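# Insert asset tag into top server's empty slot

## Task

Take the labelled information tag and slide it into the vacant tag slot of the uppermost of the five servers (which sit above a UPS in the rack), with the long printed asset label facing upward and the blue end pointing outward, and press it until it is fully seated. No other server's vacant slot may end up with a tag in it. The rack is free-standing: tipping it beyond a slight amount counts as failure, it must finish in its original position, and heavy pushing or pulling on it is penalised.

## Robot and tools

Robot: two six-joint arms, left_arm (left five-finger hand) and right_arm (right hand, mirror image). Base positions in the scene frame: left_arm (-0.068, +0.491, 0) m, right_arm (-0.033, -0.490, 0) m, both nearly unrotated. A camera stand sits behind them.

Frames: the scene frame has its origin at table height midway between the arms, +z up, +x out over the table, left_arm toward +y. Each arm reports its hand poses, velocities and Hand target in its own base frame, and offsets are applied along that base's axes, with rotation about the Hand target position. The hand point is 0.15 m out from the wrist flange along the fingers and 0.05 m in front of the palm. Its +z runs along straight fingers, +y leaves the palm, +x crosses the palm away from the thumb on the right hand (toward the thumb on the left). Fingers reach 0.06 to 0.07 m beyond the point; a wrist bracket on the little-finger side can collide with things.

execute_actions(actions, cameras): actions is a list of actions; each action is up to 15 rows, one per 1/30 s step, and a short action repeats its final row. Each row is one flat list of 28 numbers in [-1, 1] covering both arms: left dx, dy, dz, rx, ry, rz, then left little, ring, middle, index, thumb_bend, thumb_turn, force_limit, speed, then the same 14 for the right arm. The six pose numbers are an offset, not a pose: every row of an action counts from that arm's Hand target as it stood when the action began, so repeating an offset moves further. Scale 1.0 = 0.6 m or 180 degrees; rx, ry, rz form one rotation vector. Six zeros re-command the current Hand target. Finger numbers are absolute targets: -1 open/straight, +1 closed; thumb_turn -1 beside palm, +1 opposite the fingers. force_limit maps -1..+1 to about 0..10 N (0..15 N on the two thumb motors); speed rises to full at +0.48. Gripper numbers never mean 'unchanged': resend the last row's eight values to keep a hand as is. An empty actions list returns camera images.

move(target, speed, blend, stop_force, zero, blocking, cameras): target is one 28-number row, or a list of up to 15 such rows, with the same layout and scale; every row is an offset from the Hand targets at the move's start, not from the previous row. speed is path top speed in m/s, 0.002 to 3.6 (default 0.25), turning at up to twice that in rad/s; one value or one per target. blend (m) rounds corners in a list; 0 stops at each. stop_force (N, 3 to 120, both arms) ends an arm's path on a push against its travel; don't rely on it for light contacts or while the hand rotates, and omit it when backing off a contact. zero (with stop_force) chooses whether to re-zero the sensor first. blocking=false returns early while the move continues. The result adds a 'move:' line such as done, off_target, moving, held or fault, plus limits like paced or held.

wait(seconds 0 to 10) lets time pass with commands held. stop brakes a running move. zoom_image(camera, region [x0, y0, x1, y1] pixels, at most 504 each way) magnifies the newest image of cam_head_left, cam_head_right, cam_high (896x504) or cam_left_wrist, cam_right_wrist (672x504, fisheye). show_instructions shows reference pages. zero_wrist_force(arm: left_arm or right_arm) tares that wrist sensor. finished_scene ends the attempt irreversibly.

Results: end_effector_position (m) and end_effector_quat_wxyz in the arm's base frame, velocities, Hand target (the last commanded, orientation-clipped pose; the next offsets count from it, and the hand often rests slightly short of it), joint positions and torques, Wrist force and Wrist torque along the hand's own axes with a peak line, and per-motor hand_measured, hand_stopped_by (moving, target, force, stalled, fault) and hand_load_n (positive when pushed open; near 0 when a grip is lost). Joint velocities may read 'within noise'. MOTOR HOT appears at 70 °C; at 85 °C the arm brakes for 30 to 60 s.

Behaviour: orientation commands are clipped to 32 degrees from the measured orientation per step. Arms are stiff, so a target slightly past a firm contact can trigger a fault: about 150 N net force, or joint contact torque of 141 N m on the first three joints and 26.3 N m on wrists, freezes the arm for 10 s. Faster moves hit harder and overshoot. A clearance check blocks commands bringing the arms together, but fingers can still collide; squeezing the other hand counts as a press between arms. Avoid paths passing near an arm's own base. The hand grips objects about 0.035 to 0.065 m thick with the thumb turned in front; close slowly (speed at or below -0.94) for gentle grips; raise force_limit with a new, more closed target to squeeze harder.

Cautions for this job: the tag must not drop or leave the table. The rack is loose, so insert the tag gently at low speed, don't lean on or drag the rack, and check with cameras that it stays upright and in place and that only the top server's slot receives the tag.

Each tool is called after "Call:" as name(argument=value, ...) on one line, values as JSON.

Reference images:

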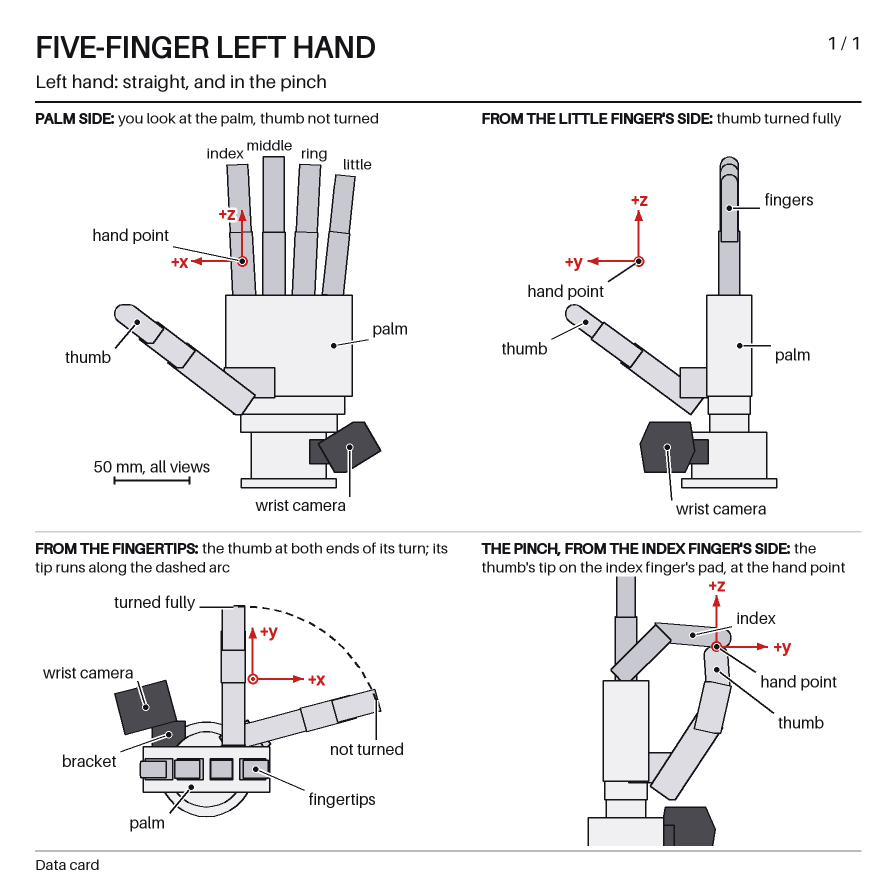

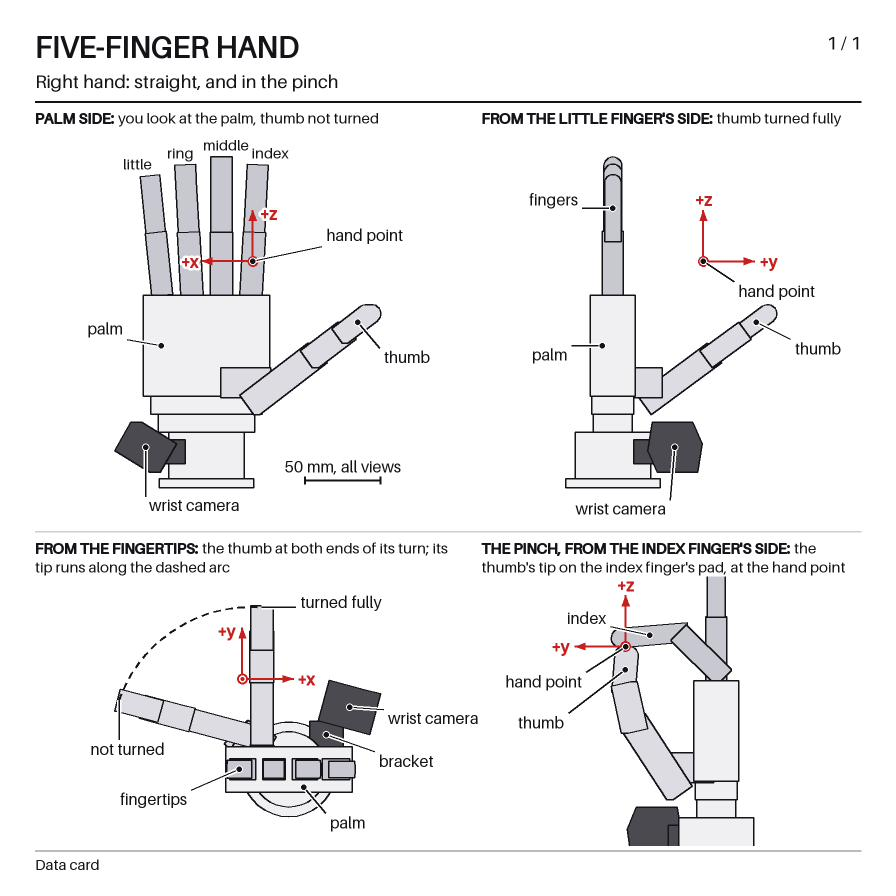

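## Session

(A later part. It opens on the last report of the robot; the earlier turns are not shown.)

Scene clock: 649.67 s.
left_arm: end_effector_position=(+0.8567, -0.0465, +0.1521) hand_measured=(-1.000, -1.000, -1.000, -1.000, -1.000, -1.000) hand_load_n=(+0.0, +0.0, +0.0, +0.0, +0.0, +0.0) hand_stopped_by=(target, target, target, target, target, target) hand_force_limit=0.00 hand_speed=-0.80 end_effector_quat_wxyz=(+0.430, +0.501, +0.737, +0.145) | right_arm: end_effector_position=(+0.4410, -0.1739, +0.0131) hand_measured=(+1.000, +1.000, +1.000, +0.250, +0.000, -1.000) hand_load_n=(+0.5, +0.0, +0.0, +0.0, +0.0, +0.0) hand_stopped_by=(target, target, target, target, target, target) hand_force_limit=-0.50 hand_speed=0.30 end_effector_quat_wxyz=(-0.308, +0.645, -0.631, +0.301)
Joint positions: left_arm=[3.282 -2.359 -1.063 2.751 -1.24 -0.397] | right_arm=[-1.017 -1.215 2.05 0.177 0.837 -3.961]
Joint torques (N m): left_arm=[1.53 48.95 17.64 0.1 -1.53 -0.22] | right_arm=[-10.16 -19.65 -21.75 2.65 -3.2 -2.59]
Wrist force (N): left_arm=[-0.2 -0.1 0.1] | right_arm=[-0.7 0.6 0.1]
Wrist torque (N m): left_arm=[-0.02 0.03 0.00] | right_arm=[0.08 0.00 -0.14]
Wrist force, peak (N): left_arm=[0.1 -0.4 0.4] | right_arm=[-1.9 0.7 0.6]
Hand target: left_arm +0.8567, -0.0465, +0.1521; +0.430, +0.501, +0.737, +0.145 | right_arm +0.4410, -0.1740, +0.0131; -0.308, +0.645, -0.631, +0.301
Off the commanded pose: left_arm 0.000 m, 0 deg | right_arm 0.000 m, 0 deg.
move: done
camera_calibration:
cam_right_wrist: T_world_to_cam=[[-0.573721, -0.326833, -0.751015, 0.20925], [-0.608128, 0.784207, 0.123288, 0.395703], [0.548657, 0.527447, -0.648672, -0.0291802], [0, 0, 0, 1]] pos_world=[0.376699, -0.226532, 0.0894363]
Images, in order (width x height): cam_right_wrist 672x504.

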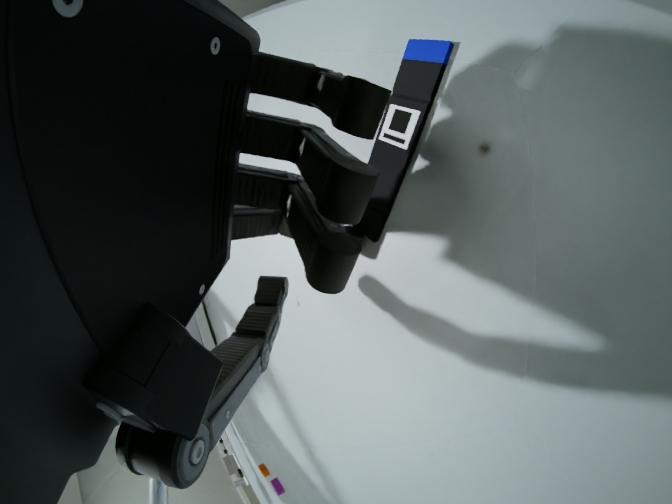

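Call:
move(target=[0,0,0,0,0,0,-1,-1,-1,-1,-1,-1,0,-0.8,-0.04,-0.03,0.15,0,0,0,1,1,1,0.25,0,-1,-0.5,0.3], speed=0.25, cameras=["cam_right_wrist","cam_high"])

Scene clock: 656.27 s.
left_arm: end_effector_position=(+0.8567, -0.0465, +0.1521) hand_measured=(-1.000, -1.000, -1.000, -1.000, -1.000, -1.000) hand_load_n=(+0.0, +0.0, +0.0, +0.0, +0.0, +0.0) hand_stopped_by=(target, target, target, target, target, target) hand_force_limit=0.00 hand_speed=-0.80 end_effector_quat_wxyz=(+0.430, +0.501, +0.737, +0.145) | right_arm: end_effector_position=(+0.4170, -0.1920, +0.1030) hand_measured=(+1.000, +1.000, +1.000, +0.250, +0.000, -1.000) hand_load_n=(+0.0, +0.0, +0.0, +0.0, +0.0, +0.0) hand_stopped_by=(target, target, target, target, target, target) hand_force_limit=-0.50 hand_speed=0.30 end_effector_quat_wxyz=(-0.308, +0.645, -0.631, +0.301)
Joint positions: left_arm=[3.282 -2.359 -1.063 2.751 -1.24 -0.397] | right_arm=[-1.11 -1.368 1.979 0.476 0.791 -4.071]
Joint torques (N m): left_arm=[1.99 48.9 17.15 0.32 -1.61 0.09] | right_arm=[-11.13 -32.24 -24.43 2.89 -3.23 -2.44]
Wrist force (N): left_arm=[0.1 -0.2 0.2] | right_arm=[-0.8 0.3 0.1]
Wrist torque (N m): left_arm=[-0.03 0.00 0.01] | right_arm=[-0.02 -0.01 -0.10]
Wrist force, peak (N): left_arm=[-0.2 -0.4 0.3] | right_arm=[-1.0 1.6 1.0]
Hand target: left_arm +0.8567, -0.0465, +0.1521; +0.430, +0.501, +0.737, +0.145 | right_arm +0.4170, -0.1920, +0.1031; -0.308, +0.645, -0.631, +0.301
Off the commanded pose: left_arm 0.000 m, 0 deg | right_arm 0.000 m, 0 deg.
move: done
camera_calibration:
cam_right_wrist: T_world_to_cam=[[-0.573767, -0.326773, -0.751006, 0.257168], [-0.608085, 0.784231, 0.123346, 0.38426], [0.548656, 0.527447, -0.648672, 0.0517955], [0, 0, 0, 1]] pos_world=[0.352799, -0.244632, 0.179336]
Images, in order (width x height): cam_high 896x504, cam_right_wrist 672x504.

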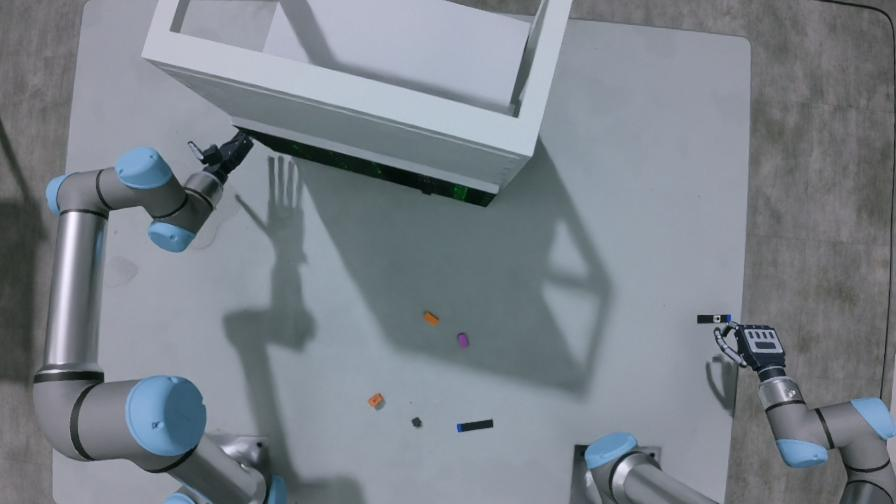

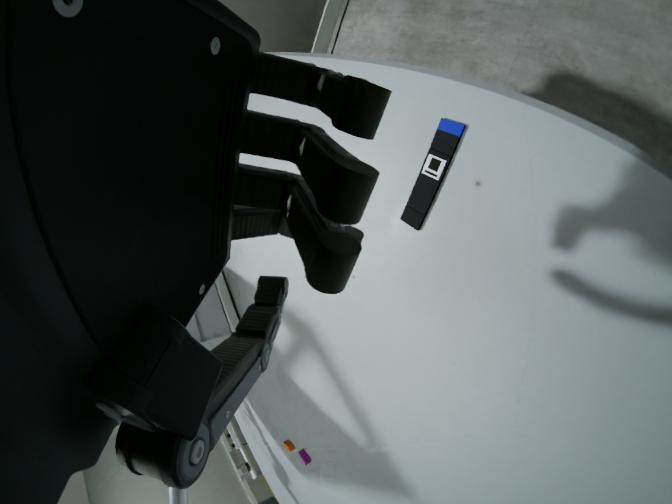

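Call:
zoom_image(camera="cam_high", region=[680, 290, 760, 345])

Call:
zoom_image(camera="cam_right_wrist", region=[390, 60, 570, 240])

Scaled by 6.300.

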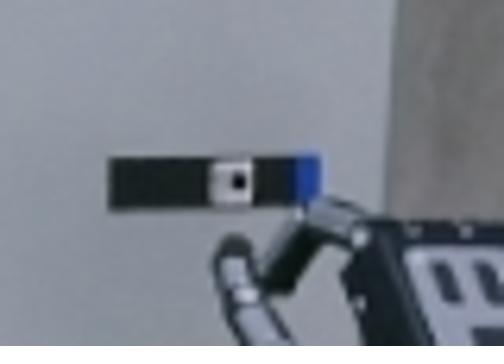

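Scaled by 2.800 from the camera's 672x504 image, which has a finer 960x720 frame.

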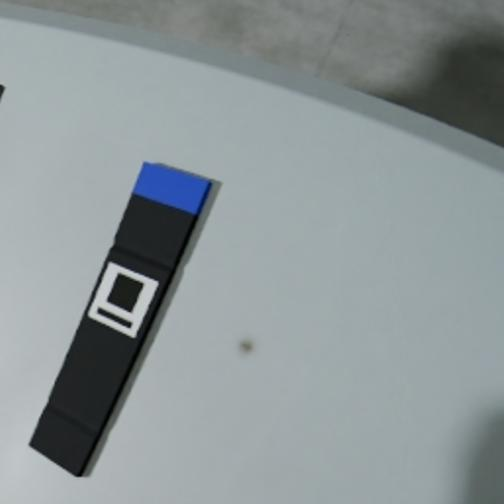

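Call:
move(target=[[0,0,0,0,0,0,-1,-1,-1,-1,-1,-1,0,-0.8,0.04,0.045,-0.14,0,0,0,1,1,1,0.25,0,-1,-0.5,0.3],[0,0,0,0,0,0,-1,-1,-1,-1,-1,-1,0,-0.8,0.04,0.045,-0.15,0,0,0,1,1,1,0.25,0,-1,-0.5,0.3],[0,0,0,0,0,0,-1,-1,-1,-1,-1,-1,0,-0.8,0.04,-0.0692,-0.15,0,0,0,1,1,1,0.25,0,-1,-0.5,0.3]], speed=[0.2,0.05,0.06])

Call:
move(target=[[0,0,0,0,0,0,-1,-1,-1,-1,-1,-1,0,-0.8,0,0.02,0,0,0,0,1,1,1,0.25,0,-1,-0.5,0.3],[0,0,0,0,0,0,-1,-1,-1,-1,-1,-1,0,-0.8,-0.04,0.03,0.17,0,0,0,1,1,1,0.25,0,-1,-0.5,0.3]], speed=0.2, cameras=["cam_right_wrist","cam_high","cam_head_right"])

Call:
zoom_image(camera="cam_high", region=[690, 290, 770, 345])

Call:
zoom_image(camera="cam_right_wrist", region=[370, 60, 550, 240])

Scene clock: 674.40 s.
left_arm: end_effector_position=(+0.8567, -0.0465, +0.1521) hand_measured=(-1.000, -1.000, -1.000, -1.000, -1.000, -1.000) hand_load_n=(+0.0, +0.0, +0.0, +0.0, +0.0, +0.0) hand_stopped_by=(target, target, target, target, target, target) hand_force_limit=0.00 hand_speed=-0.80 end_effector_quat_wxyz=(+0.430, +0.501, +0.737, +0.145) | right_arm: end_effector_position=(+0.4410, -0.2334, +0.0131) hand_measured=(+1.000, +1.000, +1.000, +0.250, +0.000, -1.000) hand_load_n=(+0.0, +0.0, +0.0, +0.0, +0.0, +0.0) hand_stopped_by=(target, target, target, target, target, target) hand_force_limit=-0.50 hand_speed=0.30 end_effector_quat_wxyz=(-0.308, +0.645, -0.631, +0.301)
Joint positions: left_arm=[3.282 -2.359 -1.063 2.751 -1.24 -0.397] | right_arm=[-1.101 -1.126 1.928 0.278 0.795 -4.061]
Joint torques (N m): left_arm=[1.07 48.46 16.44 0.38 -1.72 -0.05] | right_arm=[-10.5 -24.16 -23.61 3.16 -3.28 -2.37]
Wrist force (N): left_arm=[0.0 -0.1 0.4] | right_arm=[-1.0 0.6 0.0]
Wrist torque (N m): left_arm=[-0.02 0.02 0.00] | right_arm=[0.07 0.06 -0.09]
Wrist force, peak (N): left_arm=[-0.1 -0.5 0.4] | right_arm=[-1.2 1.1 0.6]
Hand target: left_arm +0.8567, -0.0465, +0.1521; +0.430, +0.501, +0.737, +0.145 | right_arm +0.4410, -0.2335, +0.0131; -0.308, +0.645, -0.631, +0.301
Off the commanded pose: left_arm 0.000 m, 0 deg | right_arm 0.000 m, 0 deg.
move: done

Scene clock: 676.23 s.
left_arm: end_effector_position=(+0.8567, -0.0465, +0.1521) hand_measured=(-1.000, -1.000, -1.000, -1.000, -1.000, -1.000) hand_load_n=(+0.0, +0.0, +0.0, +0.0, +0.0, +0.0) hand_stopped_by=(target, target, target, target, target, target) hand_force_limit=0.00 hand_speed=-0.80 end_effector_quat_wxyz=(+0.430, +0.501, +0.737, +0.145) | right_arm: end_effector_position=(+0.4170, -0.2155, +0.1150) hand_measured=(+1.000, +1.000, +1.000, +0.250, +0.000, -1.000) hand_load_n=(+0.0, +0.0, +0.0, +0.0, +0.0, +0.0) hand_stopped_by=(target, target, target, target, target, target) hand_force_limit=-0.50 hand_speed=0.30 end_effector_quat_wxyz=(-0.308, +0.645, -0.631, +0.301)
Joint positions: left_arm=[3.282 -2.359 -1.063 2.751 -1.24 -0.397] | right_arm=[-1.141 -1.343 1.917 0.54 0.777 -4.11]
Joint torques (N m): left_arm=[1.3 49.47 17.02 0.03 -1.76 0] | right_arm=[-10.15 -33.85 -25.67 3.19 -3.5 -2.49]
Wrist force (N): left_arm=[0.1 0.1 0.2] | right_arm=[-1.1 0.4 0.2]
Wrist torque (N m): left_arm=[0.01 -0.01 0.01] | right_arm=[0.00 0.03 -0.12]
Wrist force, peak (N): left_arm=[-0.1 -0.2 0.4] | right_arm=[-1.1 1.4 0.8]
Hand target: left_arm +0.8567, -0.0465, +0.1521; +0.430, +0.501, +0.737, +0.145 | right_arm +0.4170, -0.2155, +0.1151; -0.308, +0.645, -0.631, +0.301
Off the commanded pose: left_arm 0.000 m, 0 deg | right_arm 0.000 m, 0 deg.
move: done
camera_calibration:
cam_right_wrist: T_world_to_cam=[[-0.573798, -0.326803, -0.75097, 0.258464], [-0.608119, 0.784199, 0.123385, 0.401283], [0.548587, 0.527477, -0.648707, 0.0720664], [0, 0, 0, 1]] pos_world=[0.352799, -0.268232, 0.191336]
Images, in order (width x height): cam_head_right 896x504, cam_high 896x504, cam_right_wrist 672x504.

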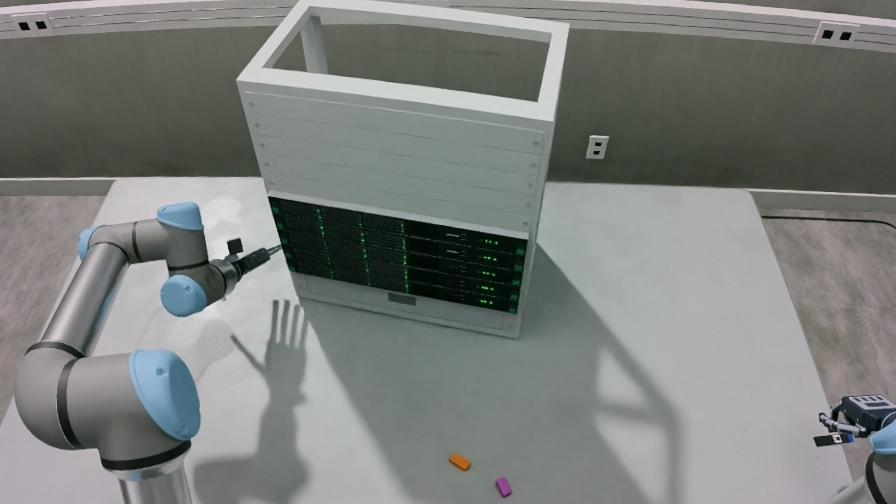

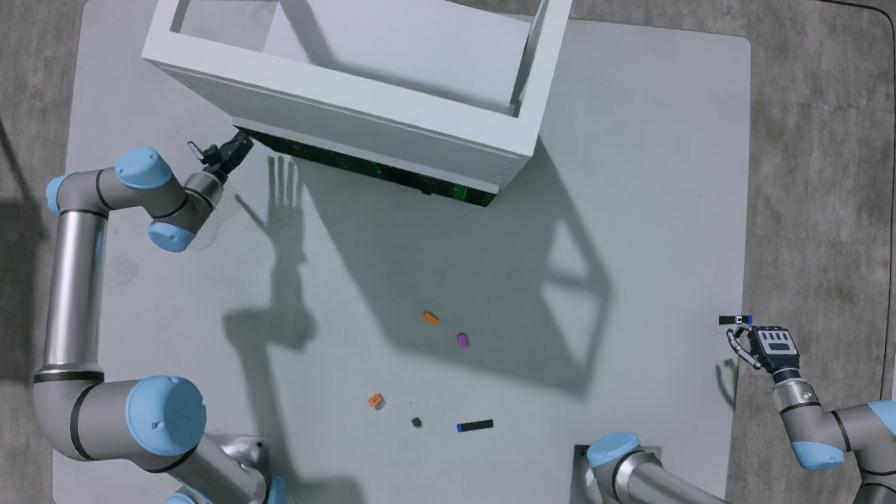

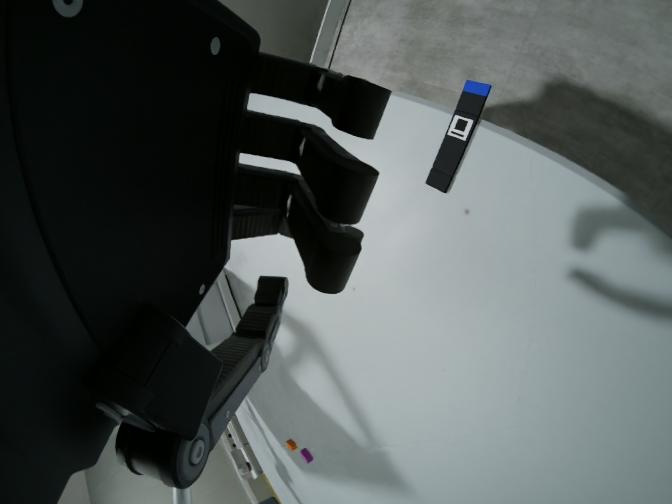

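Scaled by 6.300.

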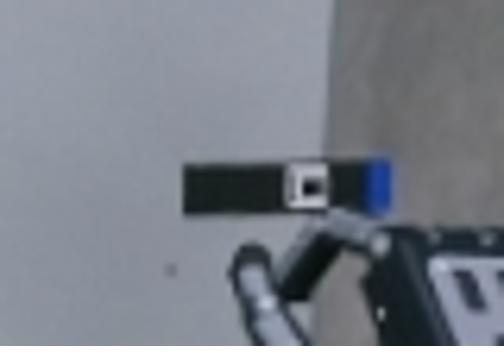

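Scaled by 2.800 from the camera's 672x504 image, which has a finer 960x720 frame.

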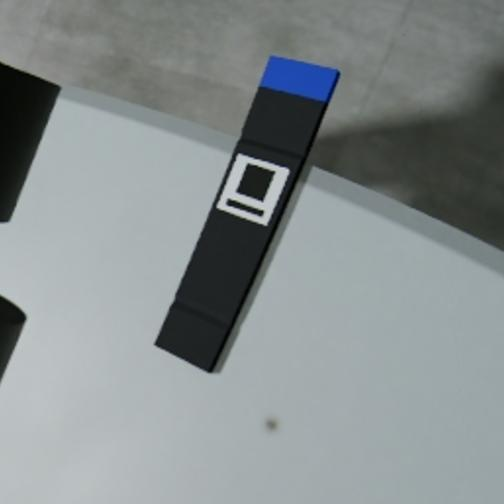

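Call:
move(target=[0,0,0,0,0,0,-1,-1,-1,-1,-1,-1,0,-0.8,0.0728,-0.2643,0.225,0.3814,0.4295,-0.3518,1,1,0.32,0.4,-0.8,1,-0.5,0.3], speed=0.4, cameras=["cam_right_wrist","cam_high","cam_head_right"])

Scene clock: 712.57 s.
left_arm: end_effector_position=(+0.8567, -0.0465, +0.1521) hand_measured=(-1.000, -1.000, -1.000, -1.000, -1.000, -1.000) hand_load_n=(+0.0, +0.0, +0.0, +0.0, +0.0, +0.0) hand_stopped_by=(target, target, target, target, target, target) hand_force_limit=0.00 hand_speed=-0.80 end_effector_quat_wxyz=(+0.430, +0.501, +0.737, +0.145) | right_arm: end_effector_position=(+0.4597, -0.3728, +0.2498) hand_measured=(+1.000, +1.000, +0.320, +0.400, -0.800, +1.000) hand_load_n=(+0.0, +0.0, +0.0, +0.0, +0.0, -0.5) hand_stopped_by=(target, target, target, target, target, target) hand_force_limit=-0.50 hand_speed=0.30 end_effector_quat_wxyz=(-0.009, -0.036, +0.923, +0.383)
Joint positions: left_arm=[3.282 -2.359 -1.063 2.751 -1.24 -0.397] | right_arm=[-1.11 -0.206 0.035 2.487 1.292 -2.869]
Joint torques (N m): left_arm=[0.61 49.85 16.35 0.26 -1.6 0.21] | right_arm=[-11.69 -52.35 -27.55 4.07 -2.64 2.25]
Wrist force (N): left_arm=[-0.1 -0.2 0.4] | right_arm=[-1.4 -1.6 0.0]
Wrist torque (N m): left_arm=[-0.05 0.03 0.00] | right_arm=[-0.33 0.14 -0.29]
Wrist force, peak (N): left_arm=[0.2 -0.1 0.5] | right_arm=[-1.2 -1.9 -0.1]
Hand target: left_arm +0.8567, -0.0465, +0.1521; +0.430, +0.501, +0.737, +0.145 | right_arm +0.4607, -0.3741, +0.2501; -0.019, -0.045, +0.923, +0.382
Off the commanded pose: left_arm 0.000 m, 0 deg | right_arm 0.002 m, 2 deg.
elbow stopped short (right arm): the move would have taken joint 3 (elbow) straighter than the controller allows.
move: done
camera_calibration:
cam_right_wrist: T_world_to_cam=[[-0.370951, 0.660057, 0.653239, 0.256603], [0.801802, -0.127244, 0.583886, -0.569053], [0.468519, 0.740361, -0.482033, 0.293525], [0, 0, 0, 1]] pos_world=[0.413932, -0.459096, 0.306128]
Images, in order (width x height): cam_head_right 896x504, cam_high 896x504, cam_right_wrist 672x504.

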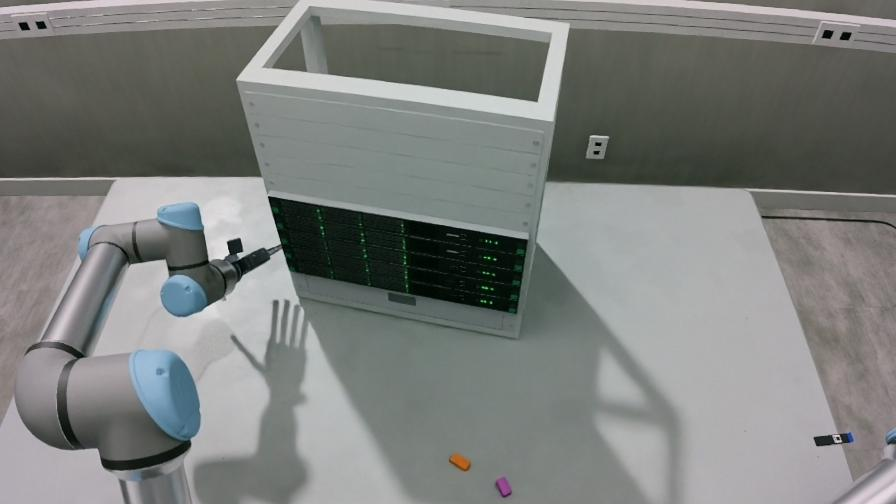

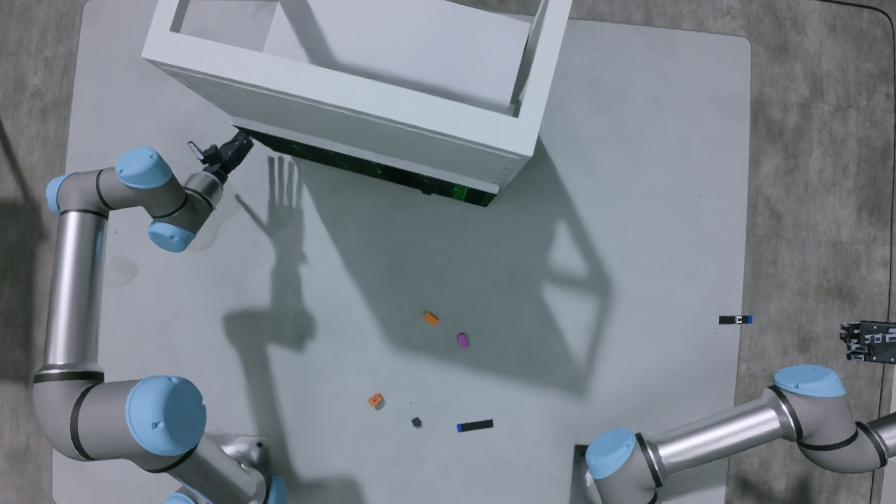

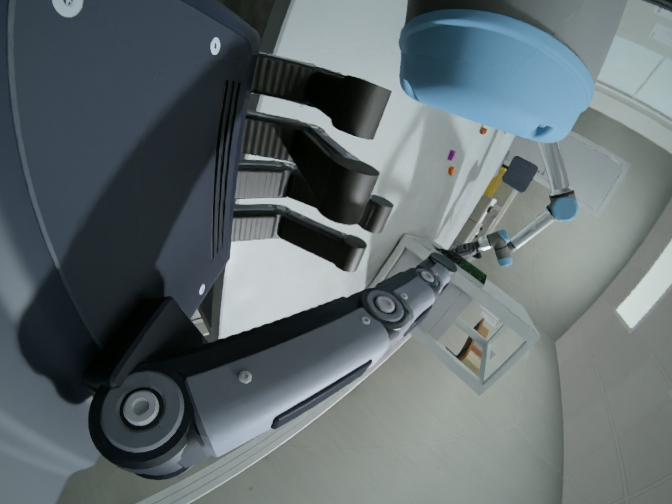

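Call:
move(target=[0,0,0,0,0,0,-1,-1,-1,-1,-1,-1,0,-0.8,0,-0.02,-0.28,0,0,0,1,1,0.32,0.4,-0.8,1,-0.5,0.3], speed=0.15, cameras=["cam_right_wrist","cam_high","cam_head_right"])

Scene clock: 731.00 s.
left_arm: end_effector_position=(+0.8567, -0.0465, +0.1521) hand_measured=(-1.000, -1.000, -1.000, -1.000, -1.000, -1.000) hand_load_n=(+0.0, +0.0, +0.0, +0.0, +0.0, +0.0) hand_stopped_by=(target, target, target, target, target, target) hand_force_limit=0.00 hand_speed=-0.80 end_effector_quat_wxyz=(+0.430, +0.501, +0.737, +0.145) | right_arm: end_effector_position=(+0.4604, -0.3857, +0.0821) hand_measured=(+1.000, +1.000, +0.320, +0.400, -0.800, +1.000) hand_load_n=(+0.0, +0.0, +0.0, +0.0, +0.0, +0.0) hand_stopped_by=(target, target, target, target, target, target) hand_force_limit=-0.50 hand_speed=0.30 end_effector_quat_wxyz=(-0.018, -0.044, +0.923, +0.382)
Joint positions: left_arm=[3.282 -2.359 -1.063 2.751 -1.24 -0.397] | right_arm=[-1.11 0 0.035 2.286 1.315 -2.877]
Joint torques (N m): left_arm=[0.91 49.15 16.82 0.44 -1.68 -0.21] | right_arm=[12.03 -54.24 -27.43 4.22 2.31 -2.37]
Wrist force (N): left_arm=[0.0 -0.2 0.2] | right_arm=[-1.4 -1.1 0.3]
Wrist torque (N m): left_arm=[-0.03 0.01 0.00] | right_arm=[-0.24 0.11 -0.17]
Wrist force, peak (N): left_arm=[0.1 -0.1 0.6] | right_arm=[-1.1 -2.1 1.0]
Hand target: left_arm +0.8567, -0.0465, +0.1521; +0.430, +0.501, +0.737, +0.145 | right_arm +0.4607, -0.3861, +0.0821; -0.019, -0.045, +0.923, +0.382
Off the commanded pose: left_arm 0.000 m, 0 deg | right_arm 0.000 m, 0 deg.
elbow stopped short (right arm): the move would have taken joint 3 (elbow) straighter than the controller allows.
move: done
camera_calibration:
cam_right_wrist: T_world_to_cam=[[-0.378342, 0.654052, 0.655037, 0.375946], [0.810505, -0.107758, 0.575735, -0.469177], [0.447146, 0.748735, -0.489343, 0.235638], [0, 0, 0, 1]] pos_world=[0.417142, -0.472876, 0.139171]
Images, in order (width x height): cam_head_right 896x504, cam_high 896x504, cam_right_wrist 672x504.

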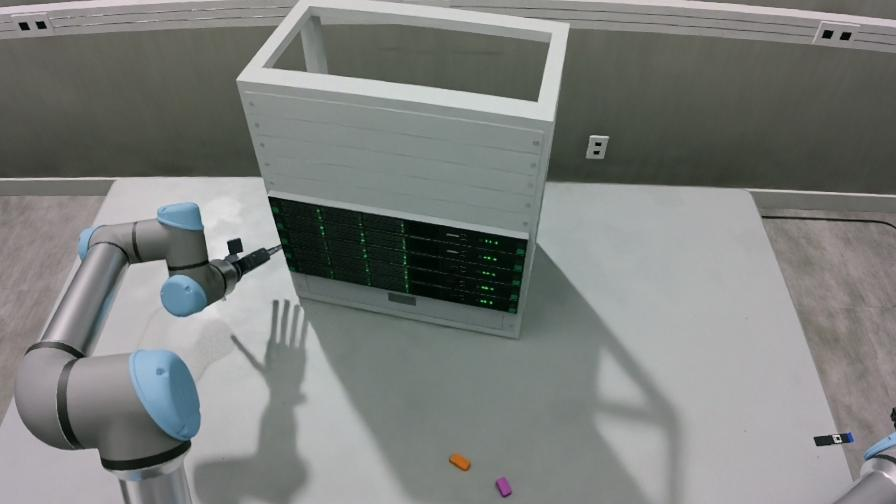

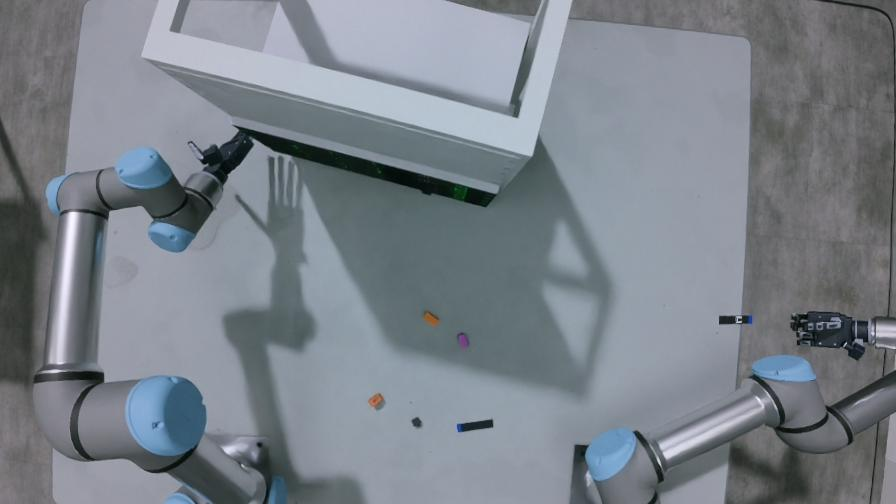

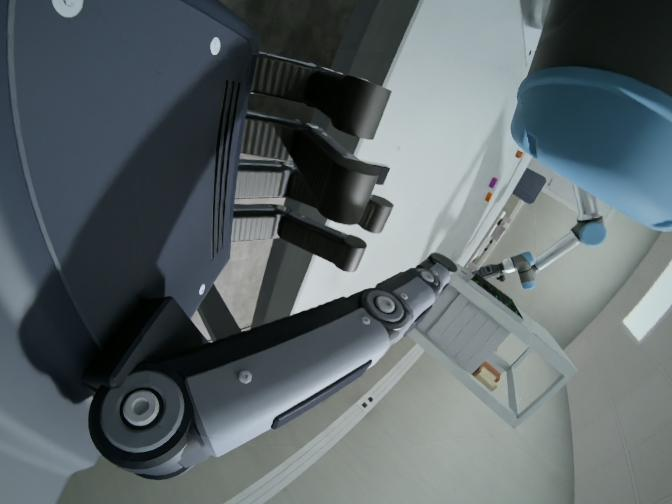

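Call:
move(target=[0,0,0,0,0,0,-1,-1,-1,-1,-1,-1,0,-0.8,0,-0.005,-0.08,-0.0829,-0.008,0,1,1,0.25,0.3,-0.8,1,-0.5,0.3], speed=0.1, cameras=["cam_right_wrist","cam_high"])

Scene clock: 798.80 s.
left_arm: end_effector_position=(+0.8567, -0.0465, +0.1521) hand_measured=(-1.000, -1.000, -1.000, -1.000, -1.000, -1.000) hand_load_n=(+0.0, +0.0, +0.0, +0.0, +0.0, +0.0) hand_stopped_by=(target, target, target, target, target, target) hand_force_limit=0.00 hand_speed=-0.80 end_effector_quat_wxyz=(+0.430, +0.501, +0.737, +0.145) | right_arm: end_effector_position=(+0.4607, -0.3891, +0.0341) hand_measured=(+1.000, +1.000, +0.250, +0.300, -0.800, +1.000) hand_load_n=(+0.0, +0.0, +0.0, +0.0, +0.0, +0.0) hand_stopped_by=(target, target, target, target, target, target) hand_force_limit=-0.50 hand_speed=0.30 end_effector_quat_wxyz=(-0.013, -0.047, +0.965, +0.259)
Joint positions: left_arm=[3.282 -2.359 -1.063 2.751 -1.24 -0.397] | right_arm=[-1.09 -0.217 0.424 1.856 1.382 -2.805]
Joint torques (N m): left_arm=[0.9 50.57 15.3 0.2 -1.74 -0.06] | right_arm=[11.2 -68.98 -5.04 1.58 2.26 2.27]
Wrist force (N): left_arm=[0.0 -0.2 0.2] | right_arm=[-0.9 -1.5 0.2]
Wrist torque (N m): left_arm=[-0.03 0.01 0.00] | right_arm=[-0.32 0.11 -0.23]
Wrist force, peak (N): left_arm=[0.3 -0.3 0.4] | right_arm=[-1.4 -1.6 0.4]
Hand target: left_arm +0.8567, -0.0465, +0.1521; +0.430, +0.501, +0.737, +0.145 | right_arm +0.4607, -0.3891, +0.0341; -0.013, -0.047, +0.965, +0.259
Off the commanded pose: left_arm 0.000 m, 0 deg | right_arm 0.000 m, 0 deg.
move: done
camera_calibration:
cam_right_wrist: T_world_to_cam=[[-0.393068, 0.79833, 0.456253, 0.479312], [0.796452, 0.0476237, 0.602824, -0.376143], [0.459524, 0.600334, -0.654551, 0.156752], [0, 0, 0, 1]] pos_world=[0.41595, -0.45884, 0.110663]
Images, in order (width x height): cam_high 896x504, cam_right_wrist 672x504.

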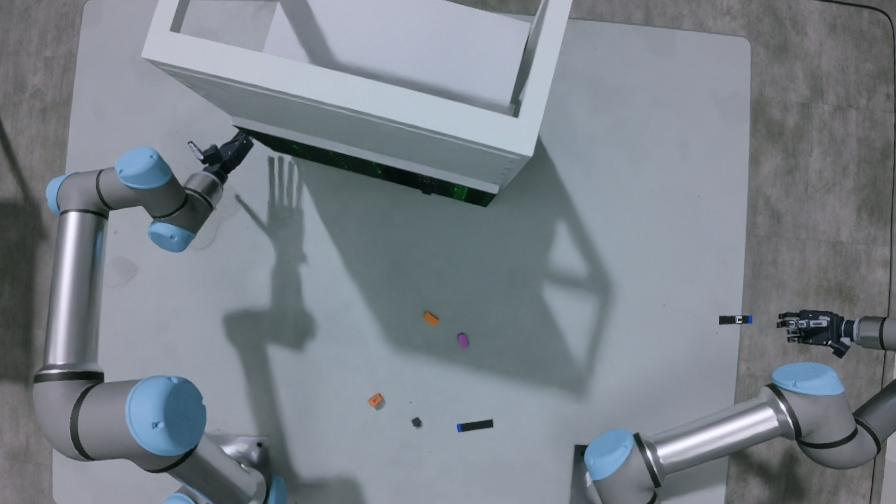

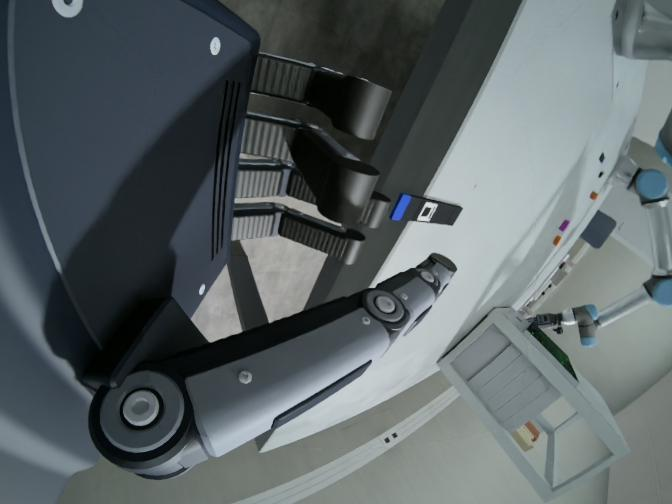

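Call:
zoom_image(camera="cam_right_wrist", region=[320, 150, 500, 290])

Scaled by 2.800 from the camera's 672x504 image, which has a finer 960x720 frame.

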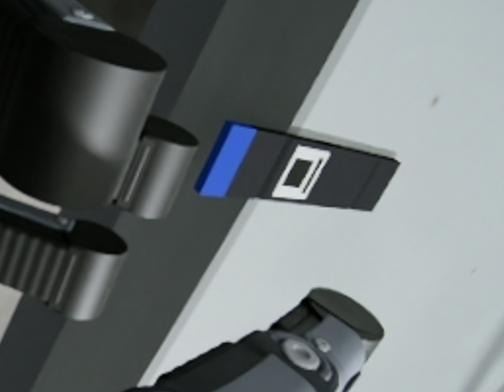

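Call:
move(target=[0,0,0,0,0,0,-1,-1,-1,-1,-1,-1,0,-0.8,0.0037,0.0453,-0.0693,0,0,0,1,1,0.25,0.3,-0.8,1,-0.5,0.3], speed=0.08, cameras=["cam_right_wrist"])

Call:
zoom_image(camera="cam_right_wrist", region=[320, 150, 500, 290])

Scene clock: 811.80 s.
left_arm: end_effector_position=(+0.8567, -0.0465, +0.1521) hand_measured=(-1.000, -1.000, -1.000, -1.000, -1.000, -1.000) hand_load_n=(+0.0, +0.0, +0.0, +0.0, +0.0, +0.0) hand_stopped_by=(target, target, target, target, target, target) hand_force_limit=0.00 hand_speed=-0.80 end_effector_quat_wxyz=(+0.430, +0.501, +0.737, +0.145) | right_arm: end_effector_position=(+0.4629, -0.3619, -0.0075) hand_measured=(+1.000, +1.000, +0.250, +0.300, -0.800, +1.000) hand_load_n=(+0.0, +0.0, +0.0, +0.0, +0.0, +0.0) hand_stopped_by=(target, target, target, target, target, target) hand_force_limit=-0.50 hand_speed=0.30 end_effector_quat_wxyz=(-0.013, -0.047, +0.965, +0.259)
Joint positions: left_arm=[3.282 -2.359 -1.063 2.751 -1.24 -0.397] | right_arm=[-1.068 -0.254 0.61 1.702 1.373 -2.786]
Joint torques (N m): left_arm=[2.25 50.51 16.07 0.22 -1.56 -0.05] | right_arm=[11.25 -68.75 -3.63 1.57 -2.61 2.2]
Wrist force (N): left_arm=[-0.1 -0.1 0.2] | right_arm=[-1.1 -1.7 0.1]
Wrist torque (N m): left_arm=[-0.02 0.02 -0.01] | right_arm=[-0.32 0.10 -0.24]
Wrist force, peak (N): left_arm=[-0.3 -0.1 0.5] | right_arm=[-1.3 -2.1 0.3]
Hand target: left_arm +0.8567, -0.0465, +0.1521; +0.430, +0.501, +0.737, +0.145 | right_arm +0.4629, -0.3619, -0.0075; -0.013, -0.047, +0.965, +0.259
Off the commanded pose: left_arm 0.000 m, 0 deg | right_arm 0.000 m, 0 deg.
move: done
camera_calibration:
cam_right_wrist: T_world_to_cam=[[-0.393132, 0.798326, 0.456204, 0.47755], [0.79642, 0.0476888, 0.60286, -0.354069], [0.459523, 0.600334, -0.654551, 0.112244], [0, 0, 0, 1]] pos_world=[0.41815, -0.431739, 0.0690631]
Images, in order (width x height): cam_right_wrist 672x504.

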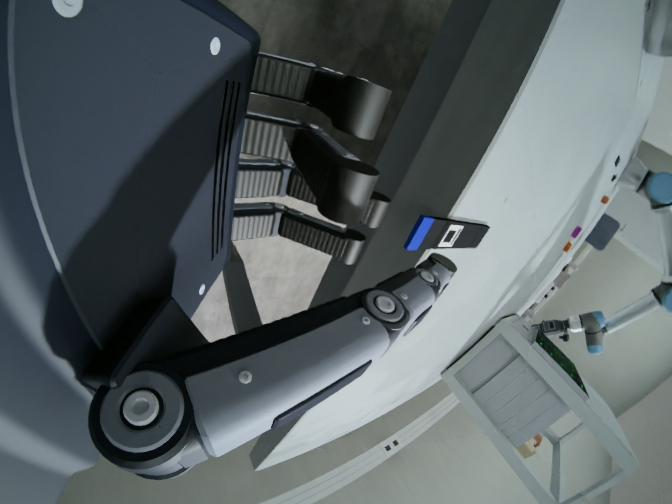

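Scaled by 2.800 from the camera's 672x504 image, which has a finer 960x720 frame.

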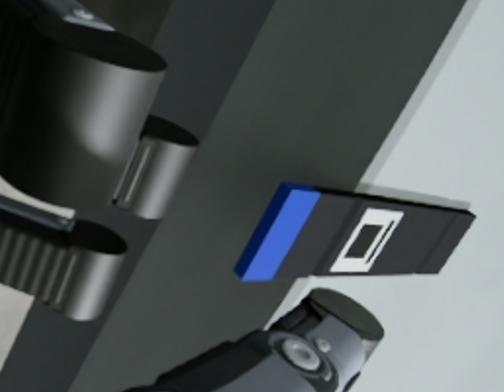

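Call:
move(target=[[0,0,0,0,0,0,-1,-1,-1,-1,-1,-1,0,-0.8,0,0,-0.0067,0,0,0,1,1,0.25,0.3,-0.8,1,-0.5,0.3],[0,0,0,0,0,0,-1,-1,-1,-1,-1,-1,0,-0.8,-0.005,0.0692,-0.0067,0,0,0,1,1,0.25,0.3,-0.8,1,-0.5,0.3]], speed=0.04, stop_force=5, cameras=["cam_right_wrist","cam_high"])

Call:
zoom_image(camera="cam_right_wrist", region=[320, 150, 500, 290])

Call:
zoom_image(camera="cam_high", region=[700, 280, 830, 370])

Scene clock: 825.70 s.
left_arm: end_effector_position=(+0.8567, -0.0465, +0.1521) hand_measured=(-1.000, -1.000, -1.000, -1.000, -1.000, -1.000) hand_load_n=(+0.0, +0.0, +0.0, +0.0, +0.0, +0.0) hand_stopped_by=(target, target, target, target, target, target) hand_force_limit=0.00 hand_speed=-0.80 end_effector_quat_wxyz=(+0.430, +0.501, +0.737, +0.145) | right_arm: end_effector_position=(+0.4599, -0.3204, -0.0115) hand_measured=(+1.000, +1.000, +0.250, +0.300, -0.800, +1.000) hand_load_n=(+0.0, +0.0, +0.0, +0.0, +0.0, +0.0) hand_stopped_by=(target, target, target, target, target, target) hand_force_limit=-0.50 hand_speed=0.30 end_effector_quat_wxyz=(-0.013, -0.047, +0.965, +0.259)
Joint positions: left_arm=[3.282 -2.359 -1.063 2.751 -1.24 -0.397] | right_arm=[-1.042 -0.358 0.843 1.569 1.36 -2.762]
Joint torques (N m): left_arm=[1.68 50.64 16.31 0.12 -1.78 0.02] | right_arm=[11.63 -64.89 -2.66 1.57 -2.78 2.26]
Wrist force (N): left_arm=[0.0 -0.3 0.2] | right_arm=[-1.4 -1.5 0.5]
Wrist torque (N m): left_arm=[-0.04 0.00 0.01] | right_arm=[-0.31 0.07 -0.27]
Wrist force, peak (N): left_arm=[0.0 -0.3 0.4] | right_arm=[-1.0 -2.3 0.3]
Hand target: left_arm +0.8567, -0.0465, +0.1521; +0.430, +0.501, +0.737, +0.145 | right_arm +0.4599, -0.3204, -0.0115; -0.013, -0.047, +0.965, +0.259
Off the commanded pose: left_arm 0.000 m, 0 deg | right_arm 0.000 m, 0 deg.
move: done
camera_calibration:
cam_right_wrist: T_world_to_cam=[[-0.393095, 0.798375, 0.456151, 0.444992], [0.796423, 0.0476917, 0.602857, -0.351252], [0.459551, 0.60027, -0.654591, 0.085996], [0, 0, 0, 1]] pos_world=[0.41515, -0.390139, 0.0650631]
Images, in order (width x height): cam_high 896x504, cam_right_wrist 672x504.

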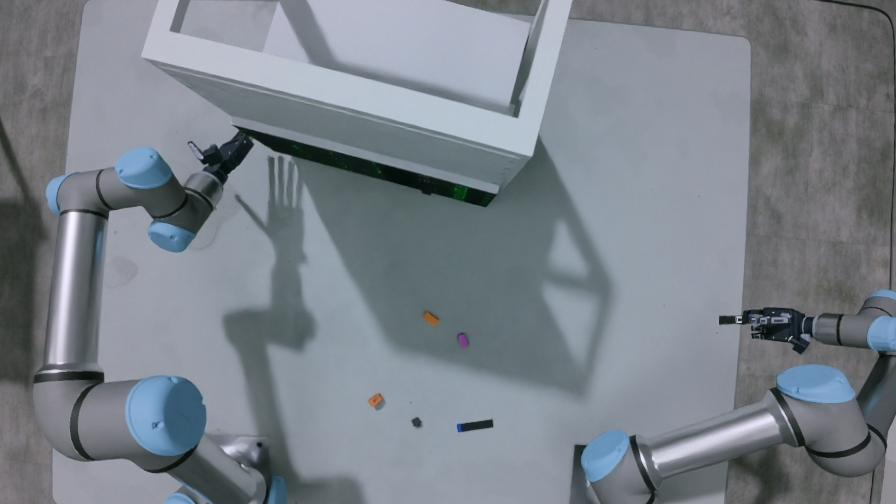

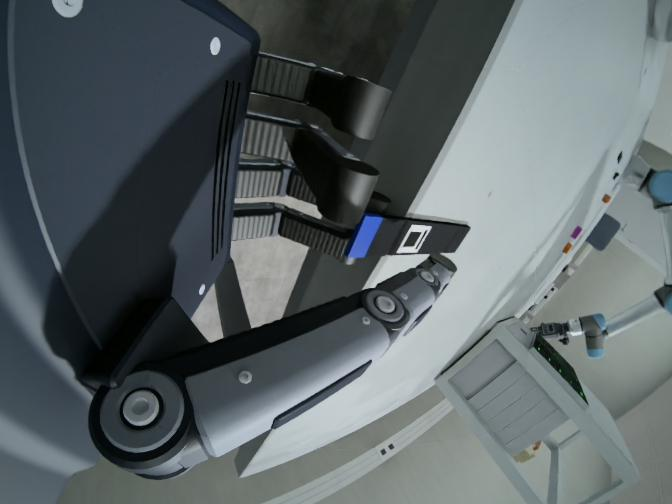

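Scaled by 2.800 from the camera's 672x504 image, which has a finer 960x720 frame.

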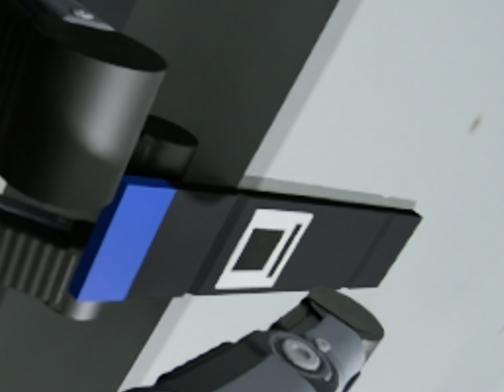

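Scaled by 3.877.

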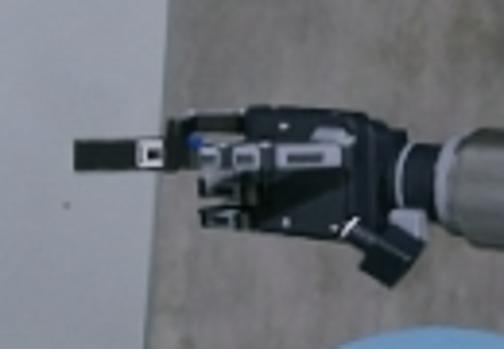

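Call:
move(target=[0,0,0,0,0,0,-1,-1,-1,-1,-1,-1,0,-0.8,0,0,0.0055,0,0,0,1,1,0.25,0.3,-0.8,1,-0.5,0.3], speed=0.02)

Call:
execute_actions(actions=[[[0,0,0,0,0,0,-1,-1,-1,-1,-1,-1,0,-0.8,0,0,0,0,0,0,1,1,0.25,0.3,-0.4,1,-0.6,-0.85]]], cameras=["cam_right_wrist"])

Call:
zoom_image(camera="cam_right_wrist", region=[320, 150, 500, 290])

Scene clock: 833.73 s.
left_arm: end_effector_position=(+0.8567, -0.0465, +0.1521) hand_measured=(-1.000, -1.000, -1.000, -1.000, -1.000, -1.000) hand_load_n=(+0.0, +0.0, +0.0, +0.0, +0.0, +0.0) hand_stopped_by=(target, target, target, target, target, target) hand_force_limit=0.00 hand_speed=-0.80 end_effector_quat_wxyz=(+0.430, +0.501, +0.737, +0.145) | right_arm: end_effector_position=(+0.4599, -0.3204, -0.0083) hand_measured=(+1.000, +1.000, +0.250, +0.300, -0.800, +1.000) hand_load_n=(+0.0, +0.0, +0.0, +0.0, +0.0, +0.0) hand_stopped_by=(target, target, target, target, target, target) hand_force_limit=-0.50 hand_speed=0.30 end_effector_quat_wxyz=(-0.013, -0.047, +0.965, +0.259)
Joint positions: left_arm=[3.282 -2.359 -1.063 2.751 -1.24 -0.397] | right_arm=[-1.042 -0.363 0.844 1.573 1.36 -2.762]
Joint torques (N m): left_arm=[1.92 50.01 16.84 0.73 -1.62 -0.18] | right_arm=[11.83 -65.79 -3.44 4.22 -2.87 2.35]
Wrist force (N): left_arm=[-0.1 -0.1 0.2] | right_arm=[-1.3 -1.5 0.3]
Wrist torque (N m): left_arm=[-0.02 0.02 -0.01] | right_arm=[-0.29 0.07 -0.26]
Wrist force, peak (N): left_arm=[-0.3 -0.4 0.2] | right_arm=[-1.5 -1.6 0.6]
Hand target: left_arm +0.8567, -0.0465, +0.1521; +0.430, +0.501, +0.737, +0.145 | right_arm +0.4599, -0.3204, -0.0082; -0.013, -0.047, +0.965, +0.259
Off the commanded pose: left_arm 0.000 m, 0 deg | right_arm 0.000 m, 0 deg.
move: done

Scene clock: 835.87 s.
left_arm: end_effector_position=(+0.8567, -0.0465, +0.1521) hand_measured=(-1.000, -1.000, -1.000, -1.000, -1.000, -1.000) hand_load_n=(+0.0, +0.0, +0.0, +0.0, +0.0, +0.0) hand_stopped_by=(target, target, target, target, target, target) hand_force_limit=0.00 hand_speed=-0.80 end_effector_quat_wxyz=(+0.430, +0.501, +0.737, +0.145) | right_arm: end_effector_position=(+0.4599, -0.3204, -0.0082) hand_measured=(+1.000, +1.000, +0.250, +0.300, -0.400, +1.000) hand_load_n=(+0.0, +0.0, +0.0, +0.0, +0.0, +0.0) hand_stopped_by=(target, target, target, target, target, target) hand_force_limit=-0.60 hand_speed=-0.85 end_effector_quat_wxyz=(-0.013, -0.047, +0.965, +0.259)
Joint positions: left_arm=[3.282 -2.359 -1.063 2.751 -1.24 -0.397] | right_arm=[-1.042 -0.363 0.844 1.573 1.36 -2.762]
Joint torques (N m): left_arm=[-0.29 49.76 16.26 0.35 -1.74 -0.12] | right_arm=[11.25 -65.17 -4.37 4.17 -2.55 1.93]
Wrist force (N): left_arm=[-0.1 -0.1 -0.2] | right_arm=[-1.6 -1.3 0.3]
Wrist torque (N m): left_arm=[-0.01 0.01 0.00] | right_arm=[-0.28 0.10 -0.28]
Wrist force, peak (N): left_arm=[0.1 -0.4 0.4] | right_arm=[-1.6 -1.7 0.5]
Hand target: left_arm +0.8567, -0.0465, +0.1521; +0.430, +0.501, +0.737, +0.145 | right_arm +0.4599, -0.3204, -0.0082; -0.013, -0.047, +0.965, +0.259
Off the commanded pose: left_arm 0.000 m, 0 deg | right_arm 0.000 m, 0 deg.
camera_calibration:
cam_right_wrist: T_world_to_cam=[[-0.393095, 0.798375, 0.456151, 0.443487], [0.796423, 0.0476917, 0.602857, -0.353242], [0.459551, 0.60027, -0.654591, 0.0881561], [0, 0, 0, 1]] pos_world=[0.41515, -0.390139, 0.0683631]
Images, in order (width x height): cam_right_wrist 672x504.

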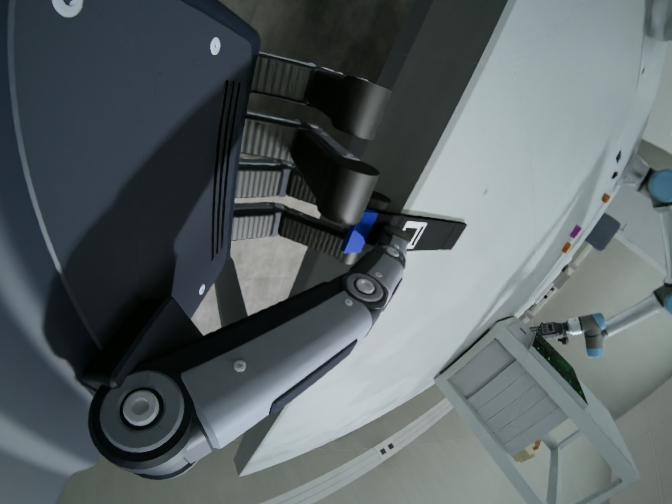

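Scaled by 2.800 from the camera's 672x504 image, which has a finer 960x720 frame.

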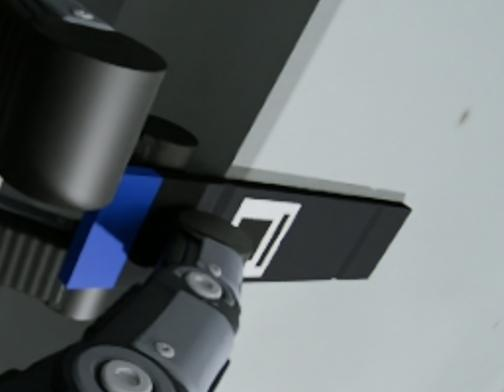

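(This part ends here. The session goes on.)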